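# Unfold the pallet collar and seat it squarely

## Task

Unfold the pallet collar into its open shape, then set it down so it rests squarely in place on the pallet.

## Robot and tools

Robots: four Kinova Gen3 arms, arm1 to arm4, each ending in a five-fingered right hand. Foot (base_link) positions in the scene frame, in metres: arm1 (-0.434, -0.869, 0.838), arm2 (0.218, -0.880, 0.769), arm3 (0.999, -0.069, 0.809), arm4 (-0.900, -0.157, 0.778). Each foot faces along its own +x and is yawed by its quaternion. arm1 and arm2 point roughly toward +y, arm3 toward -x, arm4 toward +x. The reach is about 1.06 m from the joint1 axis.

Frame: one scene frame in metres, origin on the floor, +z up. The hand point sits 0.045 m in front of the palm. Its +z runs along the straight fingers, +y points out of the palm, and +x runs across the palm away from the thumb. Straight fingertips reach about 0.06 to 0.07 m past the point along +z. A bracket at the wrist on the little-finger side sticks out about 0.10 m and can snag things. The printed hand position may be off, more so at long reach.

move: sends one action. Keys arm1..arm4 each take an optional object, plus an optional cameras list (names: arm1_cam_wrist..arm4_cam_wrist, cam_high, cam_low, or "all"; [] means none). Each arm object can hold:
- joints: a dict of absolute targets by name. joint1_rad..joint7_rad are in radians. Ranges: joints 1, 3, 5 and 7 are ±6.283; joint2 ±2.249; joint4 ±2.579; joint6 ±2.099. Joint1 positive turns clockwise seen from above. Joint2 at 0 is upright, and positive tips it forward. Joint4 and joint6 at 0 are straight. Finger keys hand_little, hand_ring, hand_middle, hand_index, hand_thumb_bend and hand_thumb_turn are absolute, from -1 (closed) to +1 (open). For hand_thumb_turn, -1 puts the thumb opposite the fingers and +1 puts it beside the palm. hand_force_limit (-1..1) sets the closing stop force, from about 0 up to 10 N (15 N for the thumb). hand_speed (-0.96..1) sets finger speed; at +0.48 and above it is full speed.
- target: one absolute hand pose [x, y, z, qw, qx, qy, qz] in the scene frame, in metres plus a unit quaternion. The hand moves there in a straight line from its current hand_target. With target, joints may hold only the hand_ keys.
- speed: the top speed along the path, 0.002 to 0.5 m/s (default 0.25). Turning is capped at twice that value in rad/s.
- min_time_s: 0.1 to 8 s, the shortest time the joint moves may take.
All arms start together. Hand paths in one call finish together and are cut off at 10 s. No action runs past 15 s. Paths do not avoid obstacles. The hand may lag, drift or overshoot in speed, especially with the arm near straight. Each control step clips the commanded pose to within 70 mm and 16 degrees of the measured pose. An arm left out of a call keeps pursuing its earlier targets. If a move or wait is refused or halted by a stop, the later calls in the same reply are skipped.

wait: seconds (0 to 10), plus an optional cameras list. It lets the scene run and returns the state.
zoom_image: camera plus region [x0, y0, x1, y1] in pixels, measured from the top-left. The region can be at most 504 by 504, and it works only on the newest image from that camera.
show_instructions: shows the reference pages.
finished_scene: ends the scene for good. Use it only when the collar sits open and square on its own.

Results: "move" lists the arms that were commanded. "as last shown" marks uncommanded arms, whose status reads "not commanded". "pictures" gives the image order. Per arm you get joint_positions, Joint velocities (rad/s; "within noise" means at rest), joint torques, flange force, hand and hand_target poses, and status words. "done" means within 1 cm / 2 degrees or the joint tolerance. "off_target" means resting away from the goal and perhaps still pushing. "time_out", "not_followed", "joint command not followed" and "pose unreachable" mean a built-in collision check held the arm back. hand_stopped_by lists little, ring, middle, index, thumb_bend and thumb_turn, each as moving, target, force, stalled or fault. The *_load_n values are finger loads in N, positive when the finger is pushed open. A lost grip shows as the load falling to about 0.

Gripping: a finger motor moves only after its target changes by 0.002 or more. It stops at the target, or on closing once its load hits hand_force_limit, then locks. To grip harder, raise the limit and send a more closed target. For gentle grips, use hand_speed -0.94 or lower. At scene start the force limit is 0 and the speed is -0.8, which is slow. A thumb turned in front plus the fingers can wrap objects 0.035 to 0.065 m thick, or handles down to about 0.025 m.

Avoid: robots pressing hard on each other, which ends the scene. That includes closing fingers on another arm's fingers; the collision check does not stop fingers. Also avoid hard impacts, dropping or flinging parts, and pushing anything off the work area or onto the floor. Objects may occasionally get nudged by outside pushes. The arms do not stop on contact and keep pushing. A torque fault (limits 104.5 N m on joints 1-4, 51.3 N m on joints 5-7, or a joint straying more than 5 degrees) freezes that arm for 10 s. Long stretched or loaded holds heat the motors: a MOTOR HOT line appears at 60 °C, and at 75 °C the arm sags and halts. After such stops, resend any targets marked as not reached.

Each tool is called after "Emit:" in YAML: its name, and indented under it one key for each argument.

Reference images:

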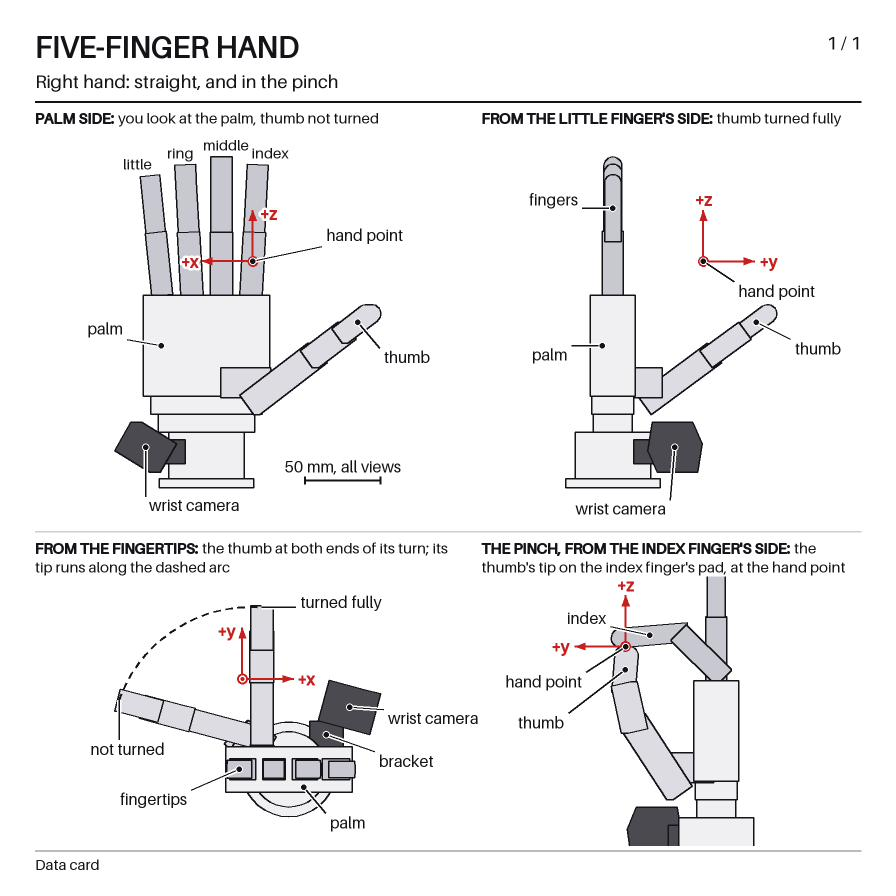

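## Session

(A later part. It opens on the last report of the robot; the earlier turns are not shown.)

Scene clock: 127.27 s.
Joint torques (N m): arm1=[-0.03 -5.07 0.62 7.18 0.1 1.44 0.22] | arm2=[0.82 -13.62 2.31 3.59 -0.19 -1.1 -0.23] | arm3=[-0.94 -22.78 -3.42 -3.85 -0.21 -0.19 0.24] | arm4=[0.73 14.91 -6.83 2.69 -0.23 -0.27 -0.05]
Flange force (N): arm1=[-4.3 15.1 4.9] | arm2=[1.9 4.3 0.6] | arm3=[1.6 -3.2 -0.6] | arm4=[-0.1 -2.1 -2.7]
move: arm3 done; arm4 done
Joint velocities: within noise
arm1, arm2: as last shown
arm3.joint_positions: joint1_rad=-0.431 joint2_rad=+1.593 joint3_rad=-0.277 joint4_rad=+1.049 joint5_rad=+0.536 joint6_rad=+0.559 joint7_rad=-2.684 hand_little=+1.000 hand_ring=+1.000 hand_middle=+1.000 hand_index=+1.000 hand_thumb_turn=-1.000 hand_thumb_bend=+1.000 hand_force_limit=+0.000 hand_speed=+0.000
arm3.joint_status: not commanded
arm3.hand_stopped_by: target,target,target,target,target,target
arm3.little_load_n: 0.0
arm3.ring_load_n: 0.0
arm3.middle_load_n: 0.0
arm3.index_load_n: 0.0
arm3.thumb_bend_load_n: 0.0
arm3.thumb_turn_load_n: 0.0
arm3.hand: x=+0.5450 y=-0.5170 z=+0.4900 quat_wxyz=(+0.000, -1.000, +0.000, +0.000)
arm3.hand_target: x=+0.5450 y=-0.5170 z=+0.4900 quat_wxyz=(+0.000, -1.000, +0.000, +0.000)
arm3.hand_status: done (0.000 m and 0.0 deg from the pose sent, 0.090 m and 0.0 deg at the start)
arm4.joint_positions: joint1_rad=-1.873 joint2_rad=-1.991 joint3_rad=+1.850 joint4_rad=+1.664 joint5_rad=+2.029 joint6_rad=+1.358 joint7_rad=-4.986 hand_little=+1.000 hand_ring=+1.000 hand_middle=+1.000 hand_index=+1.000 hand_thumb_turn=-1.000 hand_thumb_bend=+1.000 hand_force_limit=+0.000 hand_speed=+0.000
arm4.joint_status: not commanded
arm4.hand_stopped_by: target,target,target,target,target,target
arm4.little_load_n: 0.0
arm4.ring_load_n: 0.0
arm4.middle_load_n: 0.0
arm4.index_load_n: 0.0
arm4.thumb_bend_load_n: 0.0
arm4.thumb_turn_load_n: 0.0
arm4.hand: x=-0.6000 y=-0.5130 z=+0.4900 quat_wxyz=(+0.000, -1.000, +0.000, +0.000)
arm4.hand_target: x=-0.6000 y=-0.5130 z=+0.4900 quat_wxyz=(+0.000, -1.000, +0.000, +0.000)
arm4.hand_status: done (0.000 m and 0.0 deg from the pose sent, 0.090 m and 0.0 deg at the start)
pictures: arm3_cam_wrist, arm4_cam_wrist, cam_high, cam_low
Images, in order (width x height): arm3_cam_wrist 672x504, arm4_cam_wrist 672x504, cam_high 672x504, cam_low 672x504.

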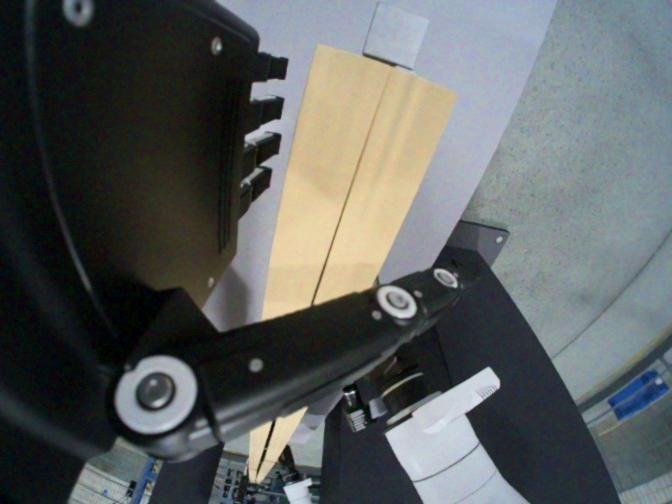

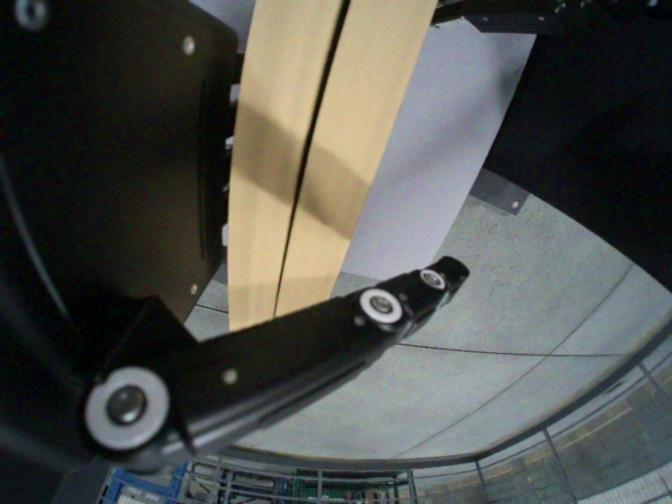

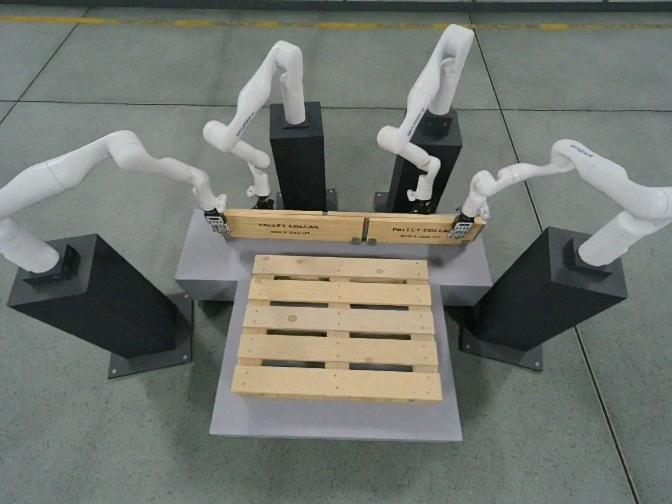

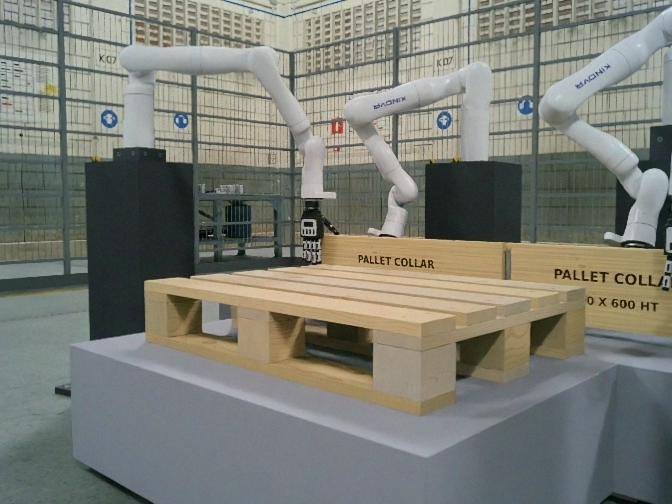

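Emit:
move:
  arm2: {"target": [0.42, -0.545, 0.46, 0, 0.0, 0.9763, 0.2164], "speed": 0.1}
  arm1: {"target": [-0.38, -0.505, 0.44, 0, 0.0, 0.9763, 0.2164], "speed": 0.05}
  cameras: ["arm1_cam_wrist", "arm2_cam_wrist"]

Scene clock: 128.83 s.
Joint torques (N m): arm1=[0.4 -2.27 3.25 12.65 -0.34 1.44 0.19] | arm2=[0.83 -13.3 2.5 4.35 -0.12 -1.08 -0.27] | arm3=[-0.93 -22.79 -3.39 -3.83 -0.29 -0.17 0.19] | arm4=[0.75 14.98 -6.87 2.64 -0.22 -0.25 -0.08]
Flange force (N): arm1=[-4.1 24.7 20.8] | arm2=[2.0 4.8 0.8] | arm3=[1.4 -3.2 -0.5] | arm4=[-0.2 -2.2 -2.6]
move: arm1 done; arm2 done
Joint velocities: within noise
arm1.joint_positions: joint1_rad=+0.615 joint2_rad=+2.086 joint3_rad=-0.368 joint4_rad=+1.837 joint5_rad=+3.150 joint6_rad=+1.102 joint7_rad=+0.886 hand_little=+1.000 hand_ring=+1.000 hand_middle=+1.000 hand_index=+1.000 hand_thumb_turn=+1.000 hand_thumb_bend=+1.000 hand_force_limit=+0.000 hand_speed=-0.800
arm1.joint_status: not commanded
arm1.hand_stopped_by: target,target,target,target,target,target
arm1.little_load_n: 0.0
arm1.ring_load_n: 0.0
arm1.middle_load_n: 0.0
arm1.index_load_n: 0.0
arm1.thumb_bend_load_n: 0.0
arm1.thumb_turn_load_n: 0.0
arm1.hand: x=-0.3800 y=-0.5050 z=+0.4400 quat_wxyz=(+0.000, +0.000, +0.976, +0.216)
arm1.hand_target: x=-0.3800 y=-0.5050 z=+0.4400 quat_wxyz=(+0.000, +0.000, +0.976, +0.216)
arm1.hand_status: done (0.000 m and 0.0 deg from the pose sent, 0.036 m and 0.0 deg at the start)
arm2.joint_positions: joint1_rad=+0.755 joint2_rad=+1.768 joint3_rad=+0.092 joint4_rad=+2.043 joint5_rad=+0.380 joint6_rad=-1.076 joint7_rad=-2.786 hand_little=+1.000 hand_ring=+1.000 hand_middle=+1.000 hand_index=+1.000 hand_thumb_turn=+1.000 hand_thumb_bend=+1.000 hand_force_limit=+0.000 hand_speed=-0.800
arm2.joint_status: not commanded
arm2.hand_stopped_by: target,target,target,target,target,target
arm2.little_load_n: 0.0
arm2.ring_load_n: 0.0
arm2.middle_load_n: 0.0
arm2.index_load_n: 0.0
arm2.thumb_bend_load_n: 0.0
arm2.thumb_turn_load_n: 0.0
arm2.hand: x=+0.4200 y=-0.5450 z=+0.4600 quat_wxyz=(+0.000, +0.000, -0.976, -0.216)
arm2.hand_target: x=+0.4200 y=-0.5450 z=+0.4600 quat_wxyz=(+0.000, +0.000, -0.976, -0.216)
arm2.hand_status: done (0.000 m and 0.0 deg from the pose sent, 0.069 m and 0.0 deg at the start)
arm3, arm4: as last shown
Images, in order (width x height): arm1_cam_wrist 672x504, arm2_cam_wrist 672x504.

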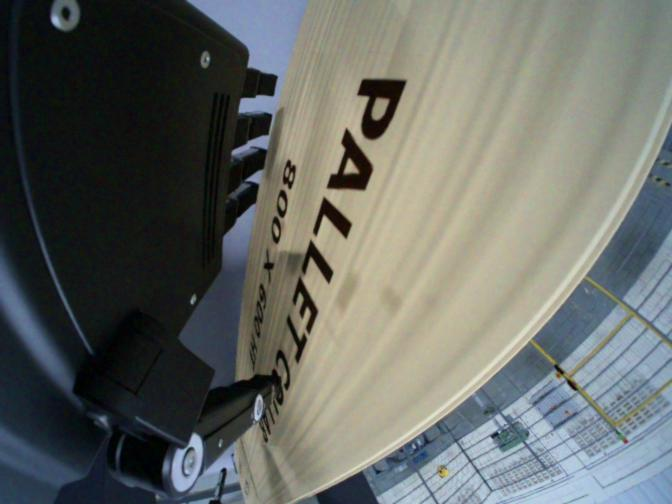

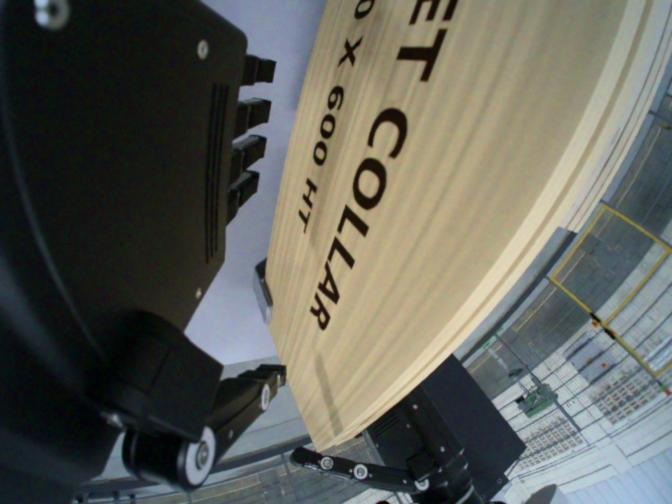

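Emit:
move:
  arm1: {"joints": {"joint1_rad": 0.45, "joint2_rad": 1.75, "joint3_rad": -0.372, "joint4_rad": 2.0, "joint5_rad": 2.75, "joint6_rad": 0.82, "joint7_rad": 0.92}, "min_time_s": 3}
  cameras: ["arm1_cam_wrist", "cam_high"]

Scene clock: 132.57 s.
Joint torques (N m): arm1=[-0.26 -14.01 -2.15 4.27 -0.2 1.05 0.19] | arm2=[0.79 -13.34 2.46 4.29 -0.13 -1.08 -0.22] | arm3=[-0.97 -22.82 -3.43 -3.82 -0.23 -0.19 0.21] | arm4=[0.7 14.95 -6.82 2.76 -0.21 -0.26 -0.08]
Flange force (N): arm1=[-2.2 2.5 0.1] | arm2=[1.9 4.7 0.6] | arm3=[1.3 -3.1 -0.5] | arm4=[0.0 -1.9 -2.5]
move: arm1 done
Joint velocities: within noise
arm1.joint_positions: joint1_rad=+0.450 joint2_rad=+1.750 joint3_rad=-0.372 joint4_rad=+2.000 joint5_rad=+2.750 joint6_rad=+0.820 joint7_rad=+0.920 hand_little=+1.000 hand_ring=+1.000 hand_middle=+1.000 hand_index=+1.000 hand_thumb_turn=+1.000 hand_thumb_bend=+1.000 hand_force_limit=+0.000 hand_speed=-0.800
arm1.joint_status: all done
arm1.hand_stopped_by: target,target,target,target,target,target
arm1.little_load_n: 0.0
arm1.ring_load_n: 0.0
arm1.middle_load_n: 0.0
arm1.index_load_n: 0.0
arm1.thumb_bend_load_n: 0.0
arm1.thumb_turn_load_n: 0.0
arm1.hand: x=-0.3641 y=-0.5056 z=+0.4986 quat_wxyz=(+0.004, -0.018, +0.996, +0.087)
arm1.hand_target: x=-0.3641 y=-0.5056 z=+0.4986 quat_wxyz=(+0.004, -0.018, +0.996, +0.087)
arm1.hand_status: not commanded
arm2, arm3, arm4: as last shown
arm3.little_load_n: -0.5
Images, in order (width x height): arm1_cam_wrist 672x504, cam_high 672x504.

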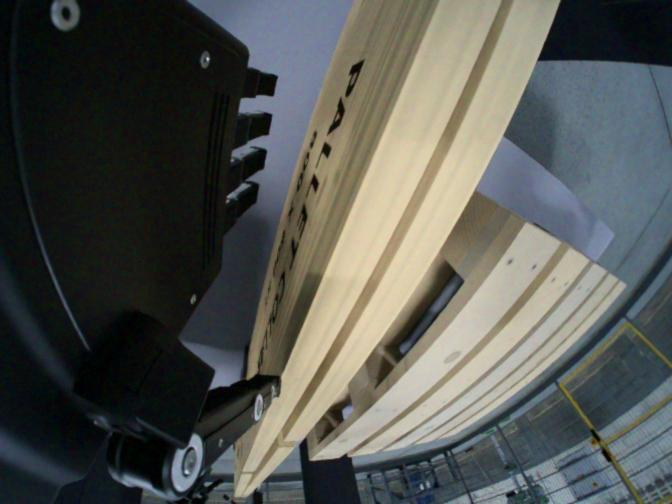

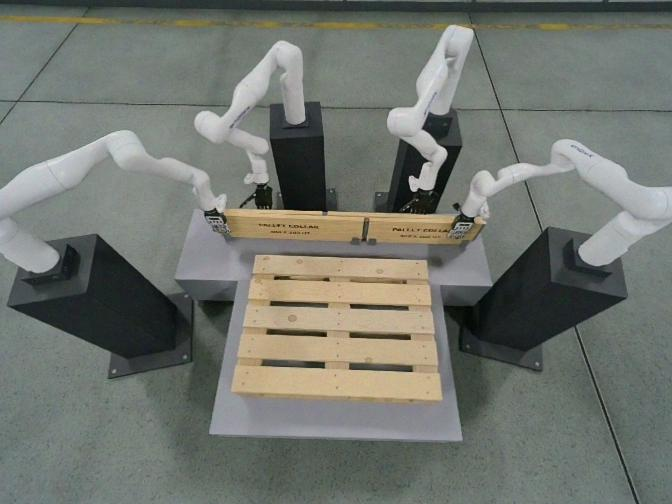

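Emit:
zoom_image:
  camera: "arm1_cam_wrist"
  region: [230, 0, 570, 500]

Scaled by 1.008 from the camera's image (finer frame: 960x720).

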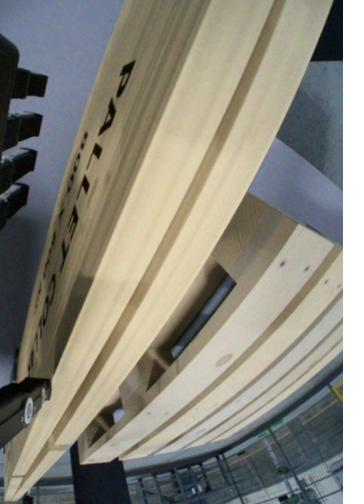

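Emit:
move:
  arm2: {"target": [0.35, -0.53, 0.70, 0, 0.0, 1.0, 0], "speed": 0.25}

Emit:
move:
  arm2: {"target": [0.03, -0.449, 0.63, 0, 0.0, 1.0, 0], "speed": 0.25}
  cameras: ["arm2_cam_wrist", "arm1_cam_wrist", "cam_high"]

Emit:
zoom_image:
  camera: "arm2_cam_wrist"
  region: [200, 30, 360, 250]

Emit:
zoom_image:
  camera: "cam_high"
  region: [280, 180, 400, 260]

Scene clock: 134.80 s.
Joint torques (N m): arm1=[-0.24 -14.01 -2.16 4.3 -0.21 1.04 0.21] | arm2=[0.77 -12.74 2.38 0.24 -0.39 -0.08 -0.25] | arm3=[-0.92 -22.75 -3.45 -3.88 -0.23 -0.21 0.22] | arm4=[0.73 14.94 -6.84 2.62 -0.24 -0.26 -0.06]
Flange force (N): arm1=[-2.1 2.5 0.2] | arm2=[1.2 1.8 -4.4] | arm3=[1.7 -3.3 -0.8] | arm4=[-0.3 -2.3 -2.8]
move: arm2 done
Joint velocities: within noise
arm1, arm3, arm4: as last shown
arm2.joint_positions: joint1_rad=+0.363 joint2_rad=+0.832 joint3_rad=+0.005 joint4_rad=+2.328 joint5_rad=+0.118 joint6_rad=-0.020 joint7_rad=-3.008 hand_little=+1.000 hand_ring=+1.000 hand_middle=+1.000 hand_index=+1.000 hand_thumb_turn=+1.000 hand_thumb_bend=+1.000 hand_force_limit=+0.000 hand_speed=-0.800
arm2.joint_status: not commanded
arm2.hand_stopped_by: target,target,target,target,target,target
arm2.little_load_n: 0.0
arm2.ring_load_n: 0.0
arm2.middle_load_n: 0.0
arm2.index_load_n: 0.0
arm2.thumb_bend_load_n: 0.0
arm2.thumb_turn_load_n: 0.0
arm2.hand: x=+0.3500 y=-0.5300 z=+0.7000 quat_wxyz=(+0.000, +0.000, -1.000, +0.000)
arm2.hand_target: x=+0.3500 y=-0.5300 z=+0.7000 quat_wxyz=(+0.000, +0.000, -1.000, +0.000)
arm2.hand_status: done (0.000 m and 0.0 deg from the pose sent, 0.250 m and 25.0 deg at the start)
arm3.little_load_n: 0.0
pictures: none

Scene clock: 136.73 s.
Joint torques (N m): arm1=[-0.3 -14.07 -2.17 4.27 -0.24 1.06 0.21] | arm2=[0.78 -16.83 2.94 -1.54 -0.42 -0.08 -0.26] | arm3=[-0.97 -22.72 -3.46 -3.88 -0.23 -0.18 0.22] | arm4=[0.73 14.98 -6.86 2.67 -0.23 -0.22 -0.07]
Flange force (N): arm1=[-2.3 2.3 0.2] | arm2=[-0.3 -2.0 -2.0] | arm3=[1.7 -3.4 -0.9] | arm4=[-0.2 -2.1 -2.5]
move: arm2 done
Joint velocities: within noise
arm1, arm3, arm4: as last shown
arm2.joint_positions: joint1_rad=-0.530 joint2_rad=+1.061 joint3_rad=+0.075 joint4_rad=+1.882 joint5_rad=-0.307 joint6_rad=+0.209 joint7_rad=-3.449 hand_little=+1.000 hand_ring=+1.000 hand_middle=+1.000 hand_index=+1.000 hand_thumb_turn=+1.000 hand_thumb_bend=+1.000 hand_force_limit=+0.000 hand_speed=-0.800
arm2.joint_status: not commanded
arm2.hand_stopped_by: target,target,target,target,target,target
arm2.little_load_n: -0.5
arm2.ring_load_n: 0.0
arm2.middle_load_n: 0.0
arm2.index_load_n: 0.0
arm2.thumb_bend_load_n: 0.0
arm2.thumb_turn_load_n: 0.0
arm2.hand: x=+0.0300 y=-0.4490 z=+0.6300 quat_wxyz=(+0.000, +0.000, -1.000, +0.000)
arm2.hand_target: x=+0.0300 y=-0.4490 z=+0.6300 quat_wxyz=(+0.000, +0.000, -1.000, +0.000)
arm2.hand_status: done (0.000 m and 0.0 deg from the pose sent, 0.337 m and 0.0 deg at the start)
pictures: arm1_cam_wrist, arm2_cam_wrist, cam_high
Images, in order (width x height): arm1_cam_wrist 672x504, arm2_cam_wrist 672x504, cam_high 672x504.

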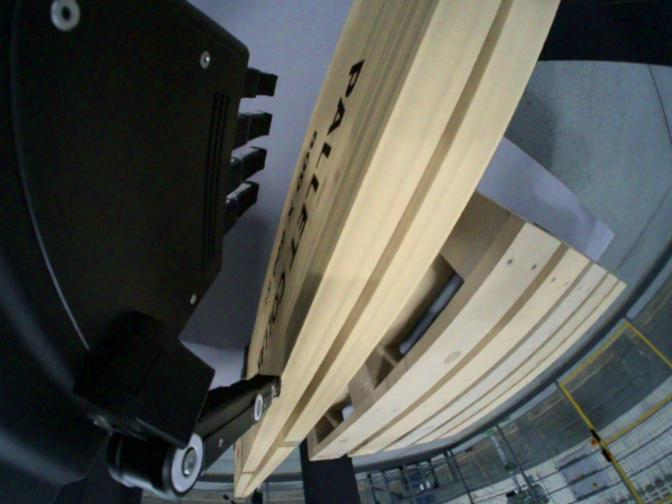

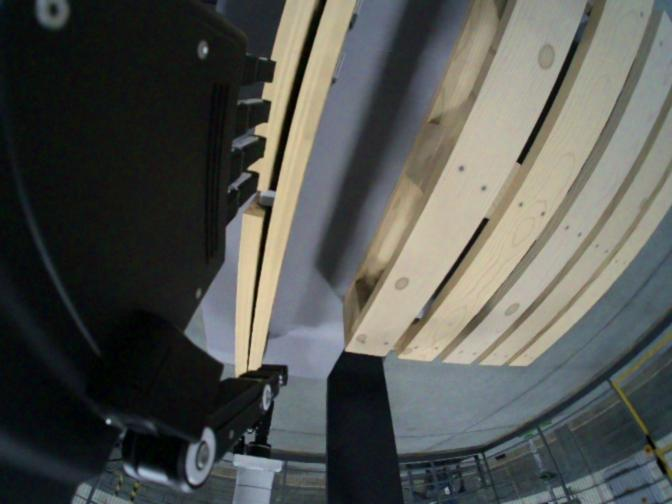

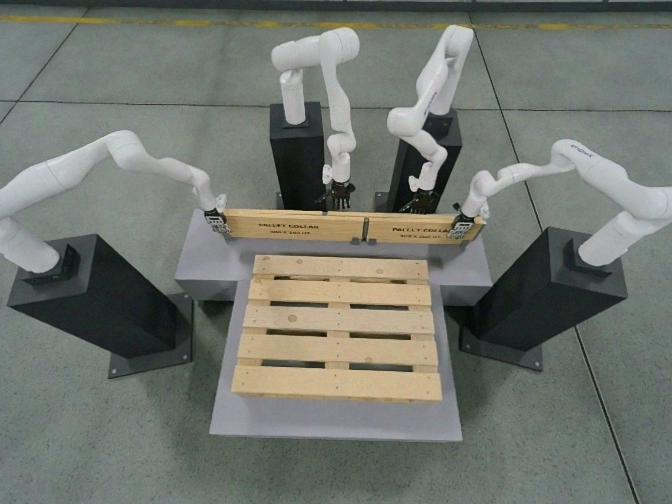

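Scaled by 2.291 from the camera's image (finer frame: 960x720).

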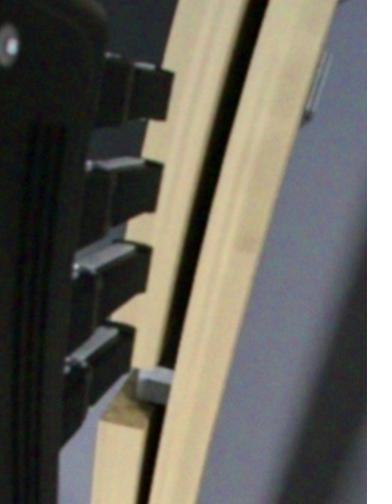

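Scaled by 4.200 from the camera's image (finer frame: 960x720).

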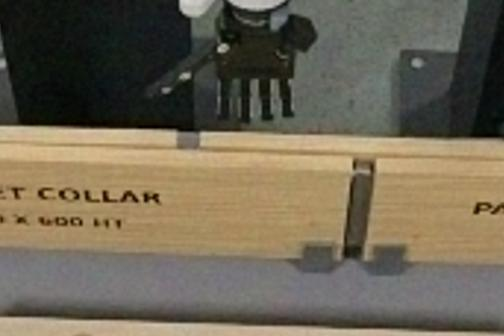

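Emit:
move:
  arm2: {"target": [0.03, -0.4385, 0.607, 0, 0.0, 1.0, 0], "speed": 0.1}
  cameras: ["arm2_cam_wrist"]

Emit:
zoom_image:
  camera: "arm2_cam_wrist"
  region: [200, 30, 360, 250]

Scene clock: 138.13 s.
Joint torques (N m): arm1=[-0.3 -14.06 -2.22 4.25 -0.26 1.02 0.19] | arm2=[0.77 -17.33 2.93 -1.49 -0.41 -0.08 -0.25] | arm3=[-0.89 -22.79 -3.45 -3.8 -0.21 -0.22 0.19] | arm4=[0.72 14.94 -6.86 2.67 -0.21 -0.28 -0.06]
Flange force (N): arm1=[-2.3 2.1 0.2] | arm2=[-0.2 -2.0 -2.0] | arm3=[1.3 -2.9 -0.5] | arm4=[-0.2 -2.1 -2.7]
move: arm2 done
Joint velocities: within noise
arm1, arm3, arm4: as last shown
arm1.middle_load_n: 0.5
arm2.joint_positions: joint1_rad=-0.512 joint2_rad=+1.121 joint3_rad=+0.069 joint4_rad=+1.830 joint5_rad=-0.304 joint6_rad=+0.200 joint7_rad=-3.440 hand_little=+1.000 hand_ring=+1.000 hand_middle=+1.000 hand_index=+1.000 hand_thumb_turn=+1.000 hand_thumb_bend=+1.000 hand_force_limit=+0.000 hand_speed=-0.800
arm2.joint_status: not commanded
arm2.hand_stopped_by: target,target,target,target,target,target
arm2.little_load_n: 0.0
arm2.ring_load_n: 0.0
arm2.middle_load_n: 0.0
arm2.index_load_n: 0.0
arm2.thumb_bend_load_n: 0.0
arm2.thumb_turn_load_n: 0.0
arm2.hand: x=+0.0300 y=-0.4385 z=+0.6070 quat_wxyz=(+0.000, +0.000, -1.000, +0.000)
arm2.hand_target: x=+0.0300 y=-0.4385 z=+0.6070 quat_wxyz=(+0.000, +0.000, -1.000, +0.000)
arm2.hand_status: done (0.000 m and 0.0 deg from the pose sent, 0.025 m and 0.0 deg at the start)
Images, in order (width x height): arm2_cam_wrist 672x504.

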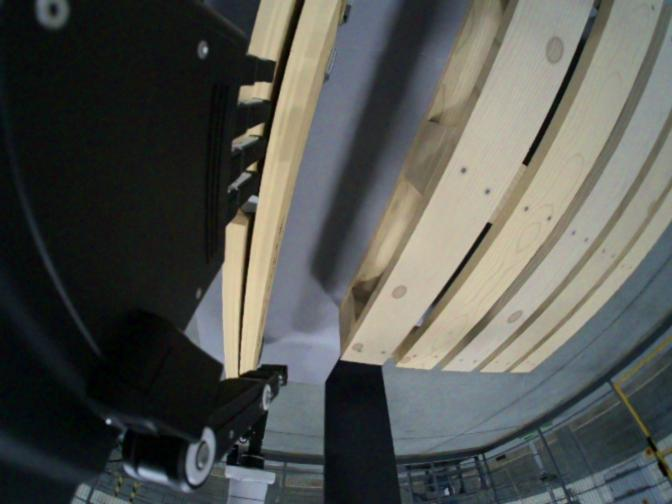

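Scaled by 2.291 from the camera's image (finer frame: 960x720).

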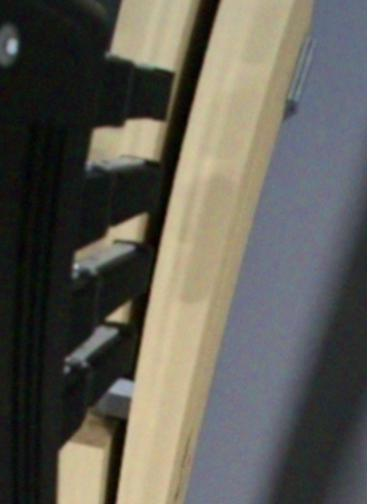

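Emit:
move:
  arm2: {"target": [0.03, -0.4420, 0.598, 0, 0.0, 1.0, 0], "speed": 0.06}
  cameras: ["arm2_cam_wrist"]

Emit:
zoom_image:
  camera: "arm2_cam_wrist"
  region: [200, 30, 360, 250]

Scene clock: 139.33 s.
Joint torques (N m): arm1=[-0.31 -14.04 -2.17 4.27 -0.23 1.05 0.23] | arm2=[0.71 -17.25 2.89 -1.28 -0.42 -0.05 -0.24] | arm3=[-0.94 -22.78 -3.45 -3.84 -0.23 -0.2 0.19] | arm4=[0.7 14.98 -6.82 2.69 -0.2 -0.25 -0.1]
Flange force (N): arm1=[-2.3 2.3 0.1] | arm2=[-0.3 -1.9 -2.1] | arm3=[1.4 -3.2 -0.6] | arm4=[-0.2 -2.0 -2.6]
move: arm2 done
Joint velocities: within noise
arm1, arm3, arm4: as last shown
arm1.middle_load_n: 0.0
arm2.joint_positions: joint1_rad=-0.512 joint2_rad=+1.141 joint3_rad=+0.062 joint4_rad=+1.831 joint5_rad=-0.306 joint6_rad=+0.178 joint7_rad=-3.440 hand_little=+1.000 hand_ring=+1.000 hand_middle=+1.000 hand_index=+1.000 hand_thumb_turn=+1.000 hand_thumb_bend=+1.000 hand_force_limit=+0.000 hand_speed=-0.800
arm2.joint_status: not commanded
arm2.hand_stopped_by: target,target,target,target,target,target
arm2.little_load_n: 0.0
arm2.ring_load_n: 0.0
arm2.middle_load_n: 0.0
arm2.index_load_n: 0.0
arm2.thumb_bend_load_n: 0.0
arm2.thumb_turn_load_n: 0.0
arm2.hand: x=+0.0300 y=-0.4420 z=+0.5980 quat_wxyz=(+0.000, +0.000, -1.000, +0.000)
arm2.hand_target: x=+0.0300 y=-0.4420 z=+0.5980 quat_wxyz=(+0.000, +0.000, -1.000, +0.000)
arm2.hand_status: done (0.000 m and 0.0 deg from the pose sent, 0.010 m and 0.0 deg at the start)
arm3.ring_load_n: 0.5
Images, in order (width x height): arm2_cam_wrist 672x504.

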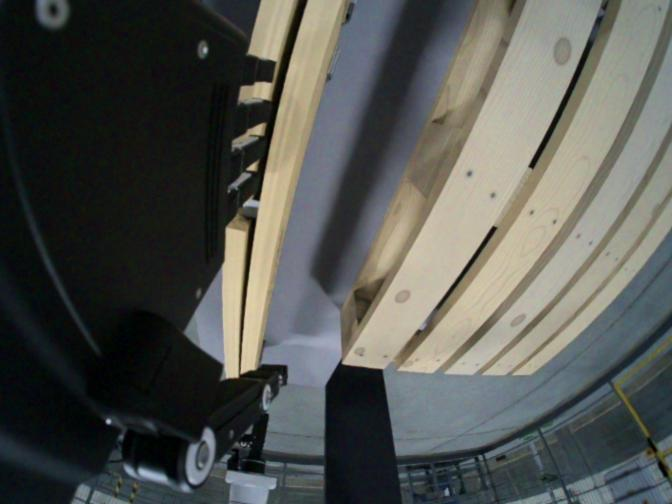

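Scaled by 2.291 from the camera's image (finer frame: 960x720).

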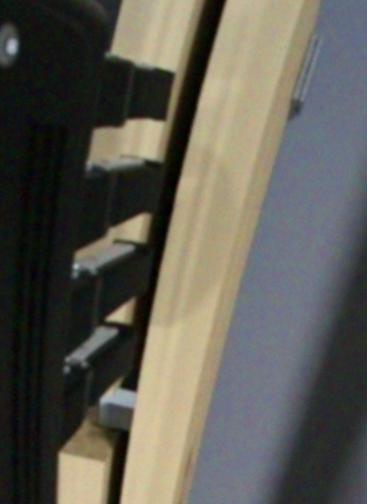

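Emit:
move:
  arm2: {"target": [0.03, -0.4420, 0.589, 0, 0.0, 1.0, 0], "speed": 0.05}
  cameras: ["arm2_cam_wrist"]

Emit:
zoom_image:
  camera: "arm2_cam_wrist"
  region: [200, 30, 360, 250]

Scene clock: 140.53 s.
Joint torques (N m): arm1=[-0.27 -14.07 -2.21 4.3 -0.24 0.99 0.19] | arm2=[0.76 -17.36 2.85 -1.22 -0.42 -0.07 -0.25] | arm3=[-0.95 -22.76 -3.46 -3.83 -0.16 -0.2 0.24] | arm4=[0.73 15.05 -6.83 2.69 -0.21 -0.24 -0.07]
Flange force (N): arm1=[-2.2 2.2 0.3] | arm2=[-0.2 -2.0 -2.2] | arm3=[1.5 -3.1 -0.6] | arm4=[-0.1 -2.1 -2.5]
move: arm2 done
Joint velocities: within noise
arm1, arm3, arm4: as last shown
arm2.joint_positions: joint1_rad=-0.509 joint2_rad=+1.162 joint3_rad=+0.057 joint4_rad=+1.821 joint5_rad=-0.306 joint6_rad=+0.165 joint7_rad=-3.439 hand_little=+1.000 hand_ring=+1.000 hand_middle=+1.000 hand_index=+1.000 hand_thumb_turn=+1.000 hand_thumb_bend=+1.000 hand_force_limit=+0.000 hand_speed=-0.800
arm2.joint_status: not commanded
arm2.hand_stopped_by: target,target,target,target,target,target
arm2.little_load_n: 0.0
arm2.ring_load_n: 0.0
arm2.middle_load_n: 0.0
arm2.index_load_n: 0.0
arm2.thumb_bend_load_n: 0.0
arm2.thumb_turn_load_n: 0.0
arm2.hand: x=+0.0300 y=-0.4420 z=+0.5890 quat_wxyz=(+0.000, +0.000, -1.000, +0.000)
arm2.hand_target: x=+0.0300 y=-0.4420 z=+0.5890 quat_wxyz=(+0.000, +0.000, -1.000, +0.000)
arm2.hand_status: done (0.000 m and 0.0 deg from the pose sent, 0.009 m and 0.0 deg at the start)
arm3.ring_load_n: 0.0
arm3.thumb_bend_load_n: -0.5
Images, in order (width x height): arm2_cam_wrist 672x504.

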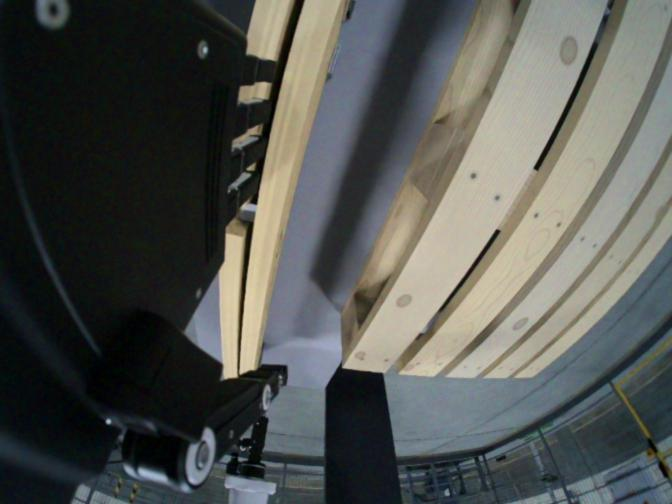

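Scaled by 2.291 from the camera's image (finer frame: 960x720).

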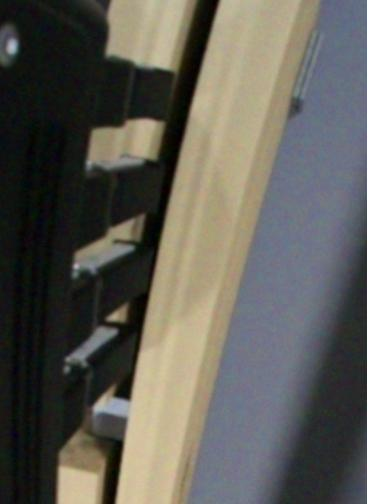

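Emit:
move:
  arm2: {"target": [0.03, -0.4420, 0.580, 0, 0.0, 1.0, 0], "speed": 0.04}
  cameras: ["arm2_cam_wrist", "cam_high"]

Emit:
zoom_image:
  camera: "arm2_cam_wrist"
  region: [200, 30, 360, 250]

Scene clock: 141.63 s.
Joint torques (N m): arm1=[-0.36 -14.07 -2.2 4.27 -0.24 1.05 0.2] | arm2=[0.64 -16.38 2.57 -0.91 -0.37 0.01 -0.22] | arm3=[-0.9 -22.71 -3.45 -3.89 -0.22 -0.2 0.23] | arm4=[0.75 14.98 -6.83 2.7 -0.25 -0.24 -0.1]
Flange force (N): arm1=[-2.4 2.2 0.3] | arm2=[-0.2 -1.6 -4.5] | arm3=[1.8 -3.3 -0.9] | arm4=[-0.1 -2.0 -2.5]
move: arm2 done
Joint velocities: within noise
arm1: as last shown
arm2.joint_positions: joint1_rad=-0.506 joint2_rad=+1.184 joint3_rad=+0.053 joint4_rad=+1.811 joint5_rad=-0.307 joint6_rad=+0.153 joint7_rad=-3.438 hand_little=+1.000 hand_ring=+1.000 hand_middle=+1.000 hand_index=+1.000 hand_thumb_turn=+1.000 hand_thumb_bend=+1.000 hand_force_limit=+0.000 hand_speed=-0.800
arm2.joint_status: not commanded
arm2.hand_stopped_by: target,target,target,target,target,target
arm2.little_load_n: 0.0
arm2.ring_load_n: 0.0
arm2.middle_load_n: 0.0
arm2.index_load_n: 0.0
arm2.thumb_bend_load_n: -0.5
arm2.thumb_turn_load_n: 0.0
arm2.hand: x=+0.0300 y=-0.4420 z=+0.5800 quat_wxyz=(+0.000, +0.000, -1.000, +0.000)
arm2.hand_target: x=+0.0300 y=-0.4420 z=+0.5800 quat_wxyz=(+0.000, +0.000, -1.000, +0.000)
arm2.hand_status: done (0.000 m and 0.0 deg from the pose sent, 0.009 m and 0.0 deg at the start)
arm3.joint_positions: joint1_rad=-0.431 joint2_rad=+1.593 joint3_rad=-0.277 joint4_rad=+1.049 joint5_rad=+0.536 joint6_rad=+0.559 joint7_rad=-2.684 hand_little=+1.000 hand_ring=+1.000 hand_middle=+1.000 hand_index=+1.000 hand_thumb_turn=-1.000 hand_thumb_bend=+1.000 hand_force_limit=+0.000 hand_speed=+0.000
arm3.joint_status: not commanded
arm3.hand_stopped_by: target,target,target,target,target,target
arm3.little_load_n: 0.0
arm3.ring_load_n: 0.0
arm3.middle_load_n: 0.0
arm3.index_load_n: 0.0
arm3.thumb_bend_load_n: 0.0
arm3.thumb_turn_load_n: 0.0
arm3.hand: x=+0.5450 y=-0.5170 z=+0.4900 quat_wxyz=(+0.000, -1.000, +0.000, +0.000)
arm3.hand_target: x=+0.5450 y=-0.5170 z=+0.4900 quat_wxyz=(+0.000, -1.000, +0.000, +0.000)
arm3.hand_status: not commanded
arm4.joint_positions: joint1_rad=-1.873 joint2_rad=-1.991 joint3_rad=+1.850 joint4_rad=+1.664 joint5_rad=+2.029 joint6_rad=+1.358 joint7_rad=-4.986 hand_little=+1.000 hand_ring=+1.000 hand_middle=+1.000 hand_index=+1.000 hand_thumb_turn=-1.000 hand_thumb_bend=+1.000 hand_force_limit=+0.000 hand_speed=+0.000
arm4.joint_status: not commanded
arm4.hand_stopped_by: target,target,target,target,target,target
arm4.little_load_n: 0.0
arm4.ring_load_n: 0.0
arm4.middle_load_n: 0.0
arm4.index_load_n: 0.0
arm4.thumb_bend_load_n: 0.0
arm4.thumb_turn_load_n: 0.0
arm4.hand: x=-0.6000 y=-0.5130 z=+0.4900 quat_wxyz=(+0.000, -1.000, +0.000, +0.000)
arm4.hand_target: x=-0.6000 y=-0.5130 z=+0.4900 quat_wxyz=(+0.000, -1.000, +0.000, +0.000)
arm4.hand_status: not commanded
Images, in order (width x height): arm2_cam_wrist 672x504, cam_high 672x504.

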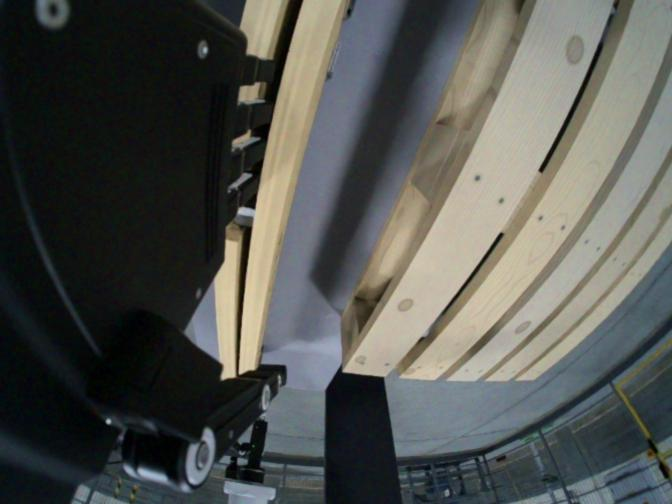

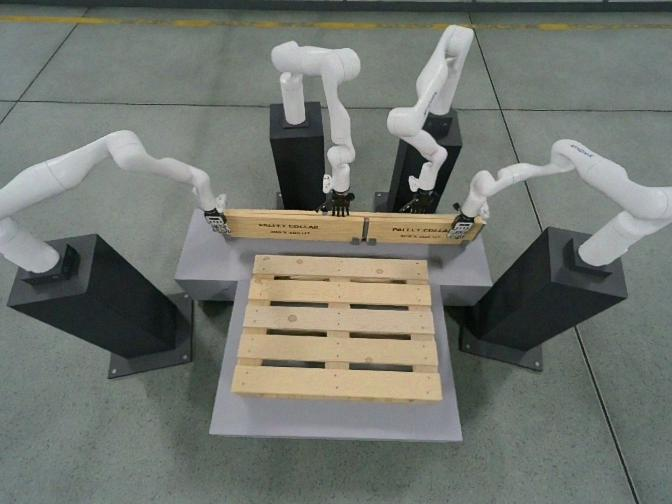

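Scaled by 2.291 from the camera's image (finer frame: 960x720).

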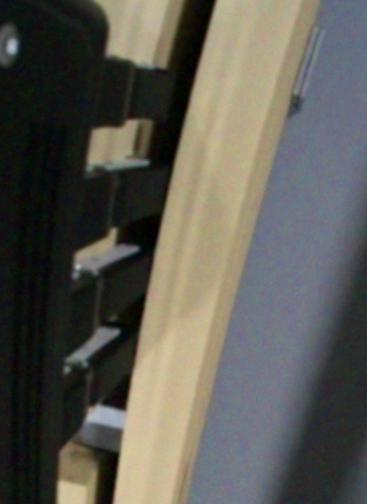

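Emit:
move:
  arm2: {"target": [0.03, -0.4420, 0.570, 0, 0.0, 1.0, 0], "speed": 0.04}
  cameras: ["arm2_cam_wrist", "cam_high"]

Emit:
zoom_image:
  camera: "arm2_cam_wrist"
  region: [200, 0, 420, 400]

Emit:
zoom_image:
  camera: "cam_high"
  region: [200, 180, 500, 260]

Scene clock: 142.77 s.
Joint torques (N m): arm1=[-0.31 -14.13 -2.17 4.22 -0.22 1.07 0.15] | arm2=[0.59 -16.53 2.51 -0.77 -0.39 0.04 -0.21] | arm3=[-0.99 -22.75 -3.42 -3.86 -0.21 -0.24 0.23] | arm4=[0.69 14.94 -6.8 2.71 -0.21 -0.27 -0.06]
Flange force (N): arm1=[-2.3 2.2 0.2] | arm2=[-0.2 -1.4 -4.2] | arm3=[1.4 -3.2 -0.7] | arm4=[-0.1 -2.0 -2.7]
move: arm2 done
Joint velocities: within noise
arm1, arm3, arm4: as last shown
arm1.thumb_turn_load_n: 0.5
arm2.joint_positions: joint1_rad=-0.503 joint2_rad=+1.208 joint3_rad=+0.048 joint4_rad=+1.799 joint5_rad=-0.307 joint6_rad=+0.141 joint7_rad=-3.437 hand_little=+1.000 hand_ring=+1.000 hand_middle=+1.000 hand_index=+1.000 hand_thumb_turn=+1.000 hand_thumb_bend=+1.000 hand_force_limit=+0.000 hand_speed=-0.800
arm2.joint_status: not commanded
arm2.hand_stopped_by: target,target,target,target,target,target
arm2.little_load_n: 0.0
arm2.ring_load_n: 0.0
arm2.middle_load_n: 0.0
arm2.index_load_n: 0.0
arm2.thumb_bend_load_n: 0.0
arm2.thumb_turn_load_n: 0.0
arm2.hand: x=+0.0300 y=-0.4420 z=+0.5700 quat_wxyz=(+0.000, +0.000, -1.000, +0.000)
arm2.hand_target: x=+0.0300 y=-0.4420 z=+0.5700 quat_wxyz=(+0.000, +0.000, -1.000, +0.000)
arm2.hand_status: done (0.000 m and 0.0 deg from the pose sent, 0.010 m and 0.0 deg at the start)
Images, in order (width x height): arm2_cam_wrist 672x504, cam_high 672x504.

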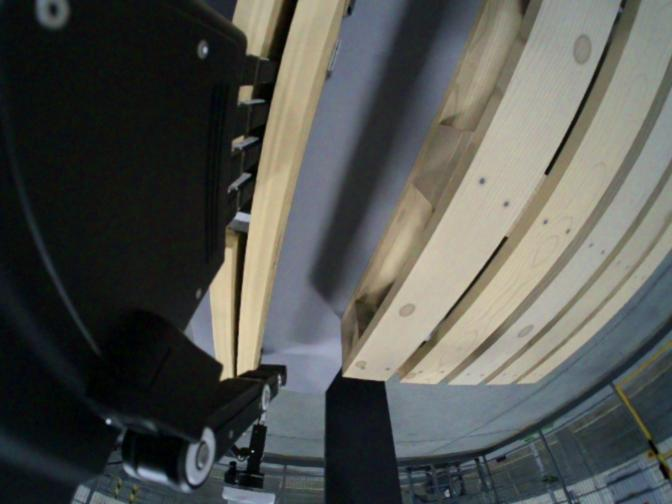

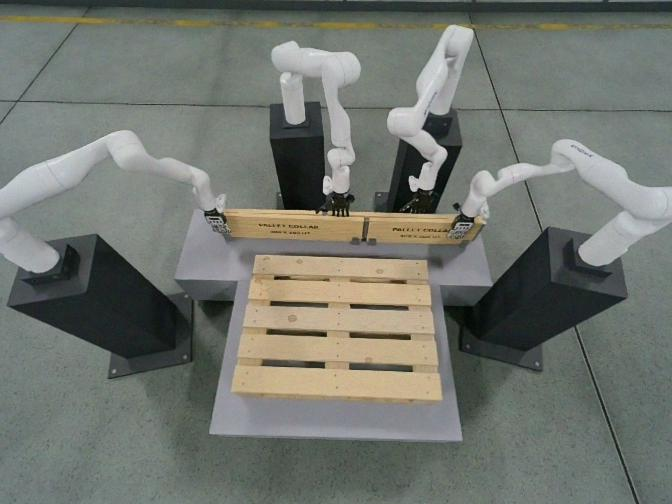

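Scaled by 1.260 from the camera's image (finer frame: 960x720).

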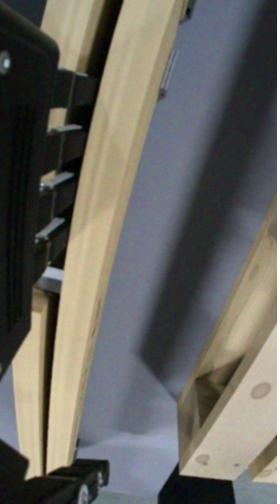

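Scaled by 1.680 from the camera's image (finer frame: 960x720).

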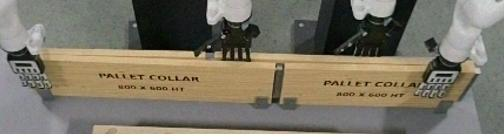

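Emit:
move:
  arm2: {"target": [0.03, -0.4420, 0.550, 0, 0.0, 1.0, 0], "speed": 0.05}
  cameras: ["arm2_cam_wrist", "arm1_cam_wrist"]

Emit:
zoom_image:
  camera: "arm1_cam_wrist"
  region: [230, 200, 430, 504]

Scene clock: 143.93 s.
Joint torques (N m): arm1=[-0.21 -14.1 -2.18 4.24 -0.25 1.06 0.19] | arm2=[0.45 -16.81 2.36 -0.92 -0.35 -0.1 -0.19] | arm3=[-0.93 -22.82 -3.43 -3.87 -0.18 -0.21 0.18] | arm4=[0.71 14.95 -6.87 2.68 -0.2 -0.26 -0.06]
Flange force (N): arm1=[-2.1 2.3 0.3] | arm2=[-0.6 -1.7 -4.5] | arm3=[1.4 -3.1 -0.6] | arm4=[-0.2 -2.1 -2.7]
move: arm2 done
Joint velocities: within noise
arm1.joint_positions: joint1_rad=+0.450 joint2_rad=+1.750 joint3_rad=-0.372 joint4_rad=+2.000 joint5_rad=+2.750 joint6_rad=+0.820 joint7_rad=+0.920 hand_little=+1.000 hand_ring=+1.000 hand_middle=+1.000 hand_index=+1.000 hand_thumb_turn=+1.000 hand_thumb_bend=+1.000 hand_force_limit=+0.000 hand_speed=-0.800
arm1.joint_status: not commanded
arm1.hand_stopped_by: target,target,target,target,target,target
arm1.little_load_n: 0.0
arm1.ring_load_n: 0.0
arm1.middle_load_n: 0.0
arm1.index_load_n: 0.0
arm1.thumb_bend_load_n: 0.0
arm1.thumb_turn_load_n: 0.0
arm1.hand: x=-0.3641 y=-0.5056 z=+0.4986 quat_wxyz=(+0.004, -0.018, +0.996, +0.087)
arm1.hand_target: x=-0.3641 y=-0.5056 z=+0.4986 quat_wxyz=(+0.004, -0.018, +0.996, +0.087)
arm1.hand_status: not commanded
arm2.joint_positions: joint1_rad=-0.497 joint2_rad=+1.256 joint3_rad=+0.040 joint4_rad=+1.772 joint5_rad=-0.307 joint6_rad=+0.119 joint7_rad=-3.435 hand_little=+1.000 hand_ring=+1.000 hand_middle=+1.000 hand_index=+1.000 hand_thumb_turn=+1.000 hand_thumb_bend=+1.000 hand_force_limit=+0.000 hand_speed=-0.800
arm2.joint_status: not commanded
arm2.hand_stopped_by: target,target,target,target,target,target
arm2.little_load_n: -0.5
arm2.ring_load_n: 0.0
arm2.middle_load_n: 0.0
arm2.index_load_n: 0.0
arm2.thumb_bend_load_n: 0.0
arm2.thumb_turn_load_n: 0.0
arm2.hand: x=+0.0300 y=-0.4420 z=+0.5500 quat_wxyz=(+0.000, +0.000, -1.000, +0.000)
arm2.hand_target: x=+0.0300 y=-0.4420 z=+0.5500 quat_wxyz=(+0.000, +0.000, -1.000, +0.000)
arm2.hand_status: done (0.000 m and 0.0 deg from the pose sent, 0.020 m and 0.0 deg at the start)
arm3, arm4: as last shown
arm3.ring_load_n: -0.5
arm3.thumb_bend_load_n: -0.5
pictures: arm1_cam_wrist, arm2_cam_wrist
Images, in order (width x height): arm1_cam_wrist 672x504, arm2_cam_wrist 672x504.

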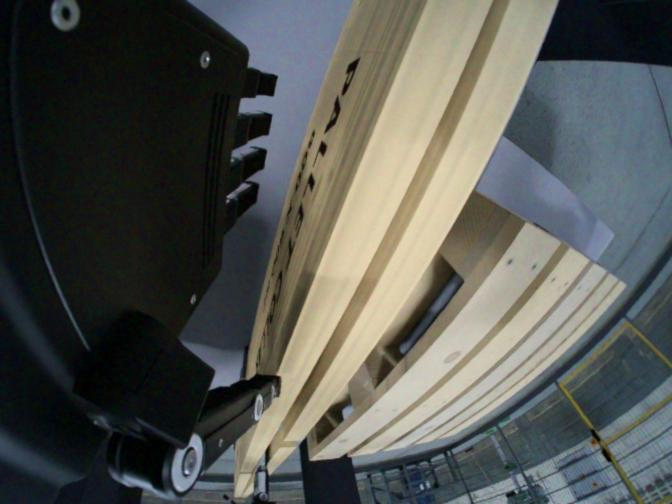

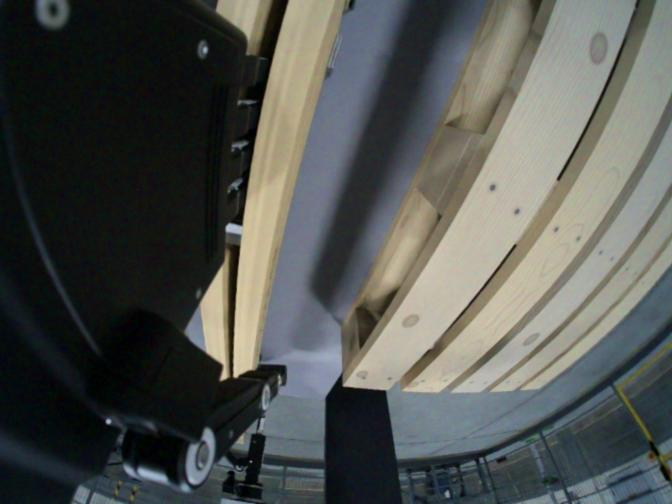

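Scaled by 1.658 from the camera's image (finer frame: 960x720).

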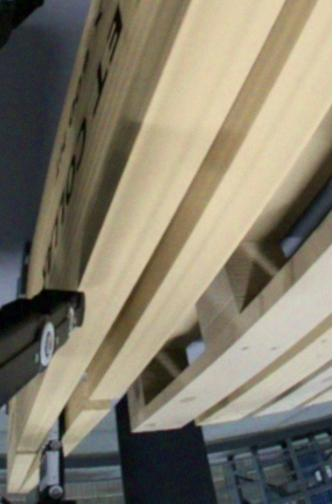

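Emit:
move:
  arm2: {"target": [0.03, -0.4220, 0.540, 0, 0.0, 1.0, 0], "speed": 0.04}
  cameras: ["arm2_cam_wrist", "arm1_cam_wrist", "cam_high", "arm3_cam_wrist"]

Emit:
zoom_image:
  camera: "cam_high"
  region: [200, 180, 500, 260]

Scene clock: 145.33 s.
Joint torques (N m): arm1=[-0.28 -14.03 -2.19 4.27 -0.21 1.03 0.19] | arm2=[1.33 -18.77 3.85 -3.1 -0.26 -1.26 -0.12] | arm3=[-1.15 -23.13 -3.7 -4.2 -0.22 -0.44 0.29] | arm4=[0.8 15.18 -6.93 2.56 -0.07 -0.25 -0.11]
Flange force (N): arm1=[-2.2 2.4 0.1] | arm2=[-0.3 -5.4 -4.6] | arm3=[2.0 -3.9 -0.7] | arm4=[-0.3 -2.3 -2.6]
move: arm2 done
Joint velocities: within noise
arm1, arm3, arm4: as last shown
arm2.joint_positions: joint1_rad=-0.481 joint2_rad=+1.286 joint3_rad=+0.053 joint4_rad=+1.699 joint5_rad=-0.298 joint6_rad=+0.164 joint7_rad=-3.427 hand_little=+1.000 hand_ring=+1.000 hand_middle=+1.000 hand_index=+1.000 hand_thumb_turn=+1.000 hand_thumb_bend=+1.000 hand_force_limit=+0.000 hand_speed=-0.800
arm2.joint_status: not commanded
arm2.hand_stopped_by: target,target,target,target,target,target
arm2.little_load_n: 0.0
arm2.ring_load_n: 0.0
arm2.middle_load_n: 0.5
arm2.index_load_n: 0.0
arm2.thumb_bend_load_n: 0.0
arm2.thumb_turn_load_n: 0.0
arm2.hand: x=+0.0300 y=-0.4220 z=+0.5400 quat_wxyz=(+0.000, +0.000, -1.000, +0.000)
arm2.hand_target: x=+0.0300 y=-0.4220 z=+0.5400 quat_wxyz=(+0.000, +0.000, -1.000, +0.000)
arm2.hand_status: done (0.000 m and 0.0 deg from the pose sent, 0.022 m and 0.0 deg at the start)
arm3.ring_load_n: 0.0
arm3.thumb_bend_load_n: 0.0
pictures: arm1_cam_wrist, arm2_cam_wrist, arm3_cam_wrist, cam_high
Images, in order (width x height): arm1_cam_wrist 672x504, arm2_cam_wrist 672x504, arm3_cam_wrist 672x504, cam_high 672x504.

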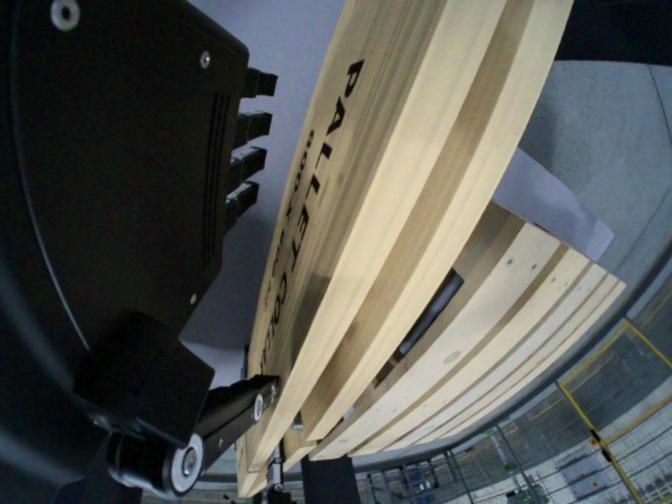

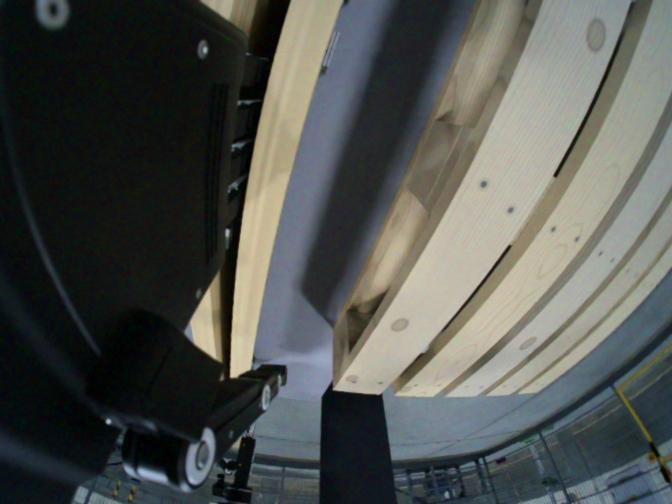

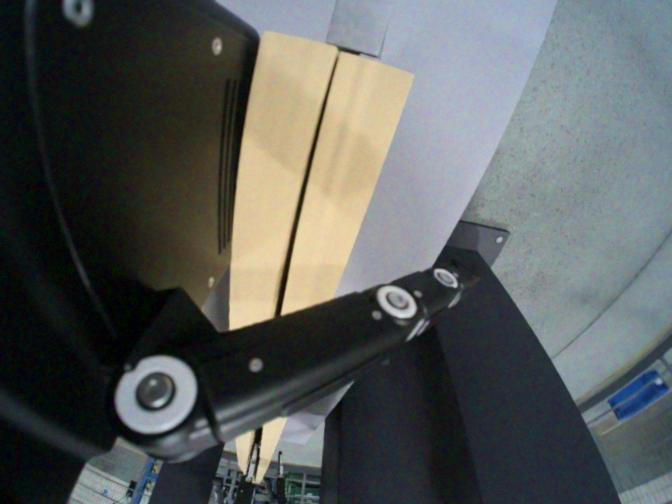

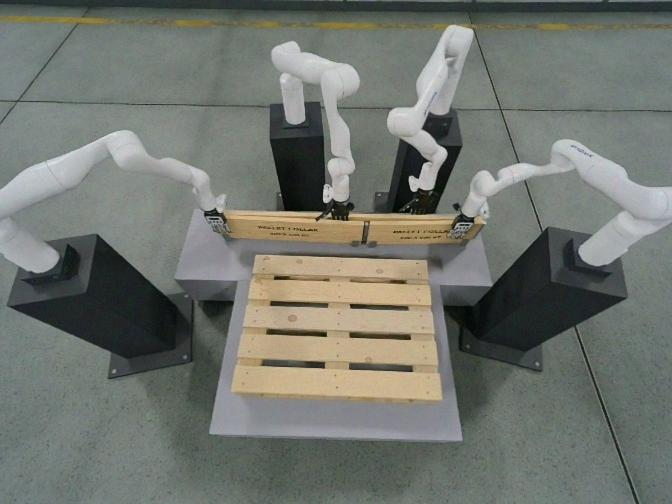

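Scaled by 1.680 from the camera's image (finer frame: 960x720).

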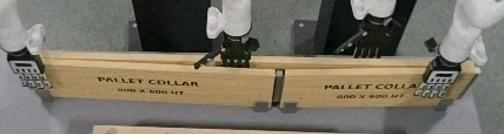

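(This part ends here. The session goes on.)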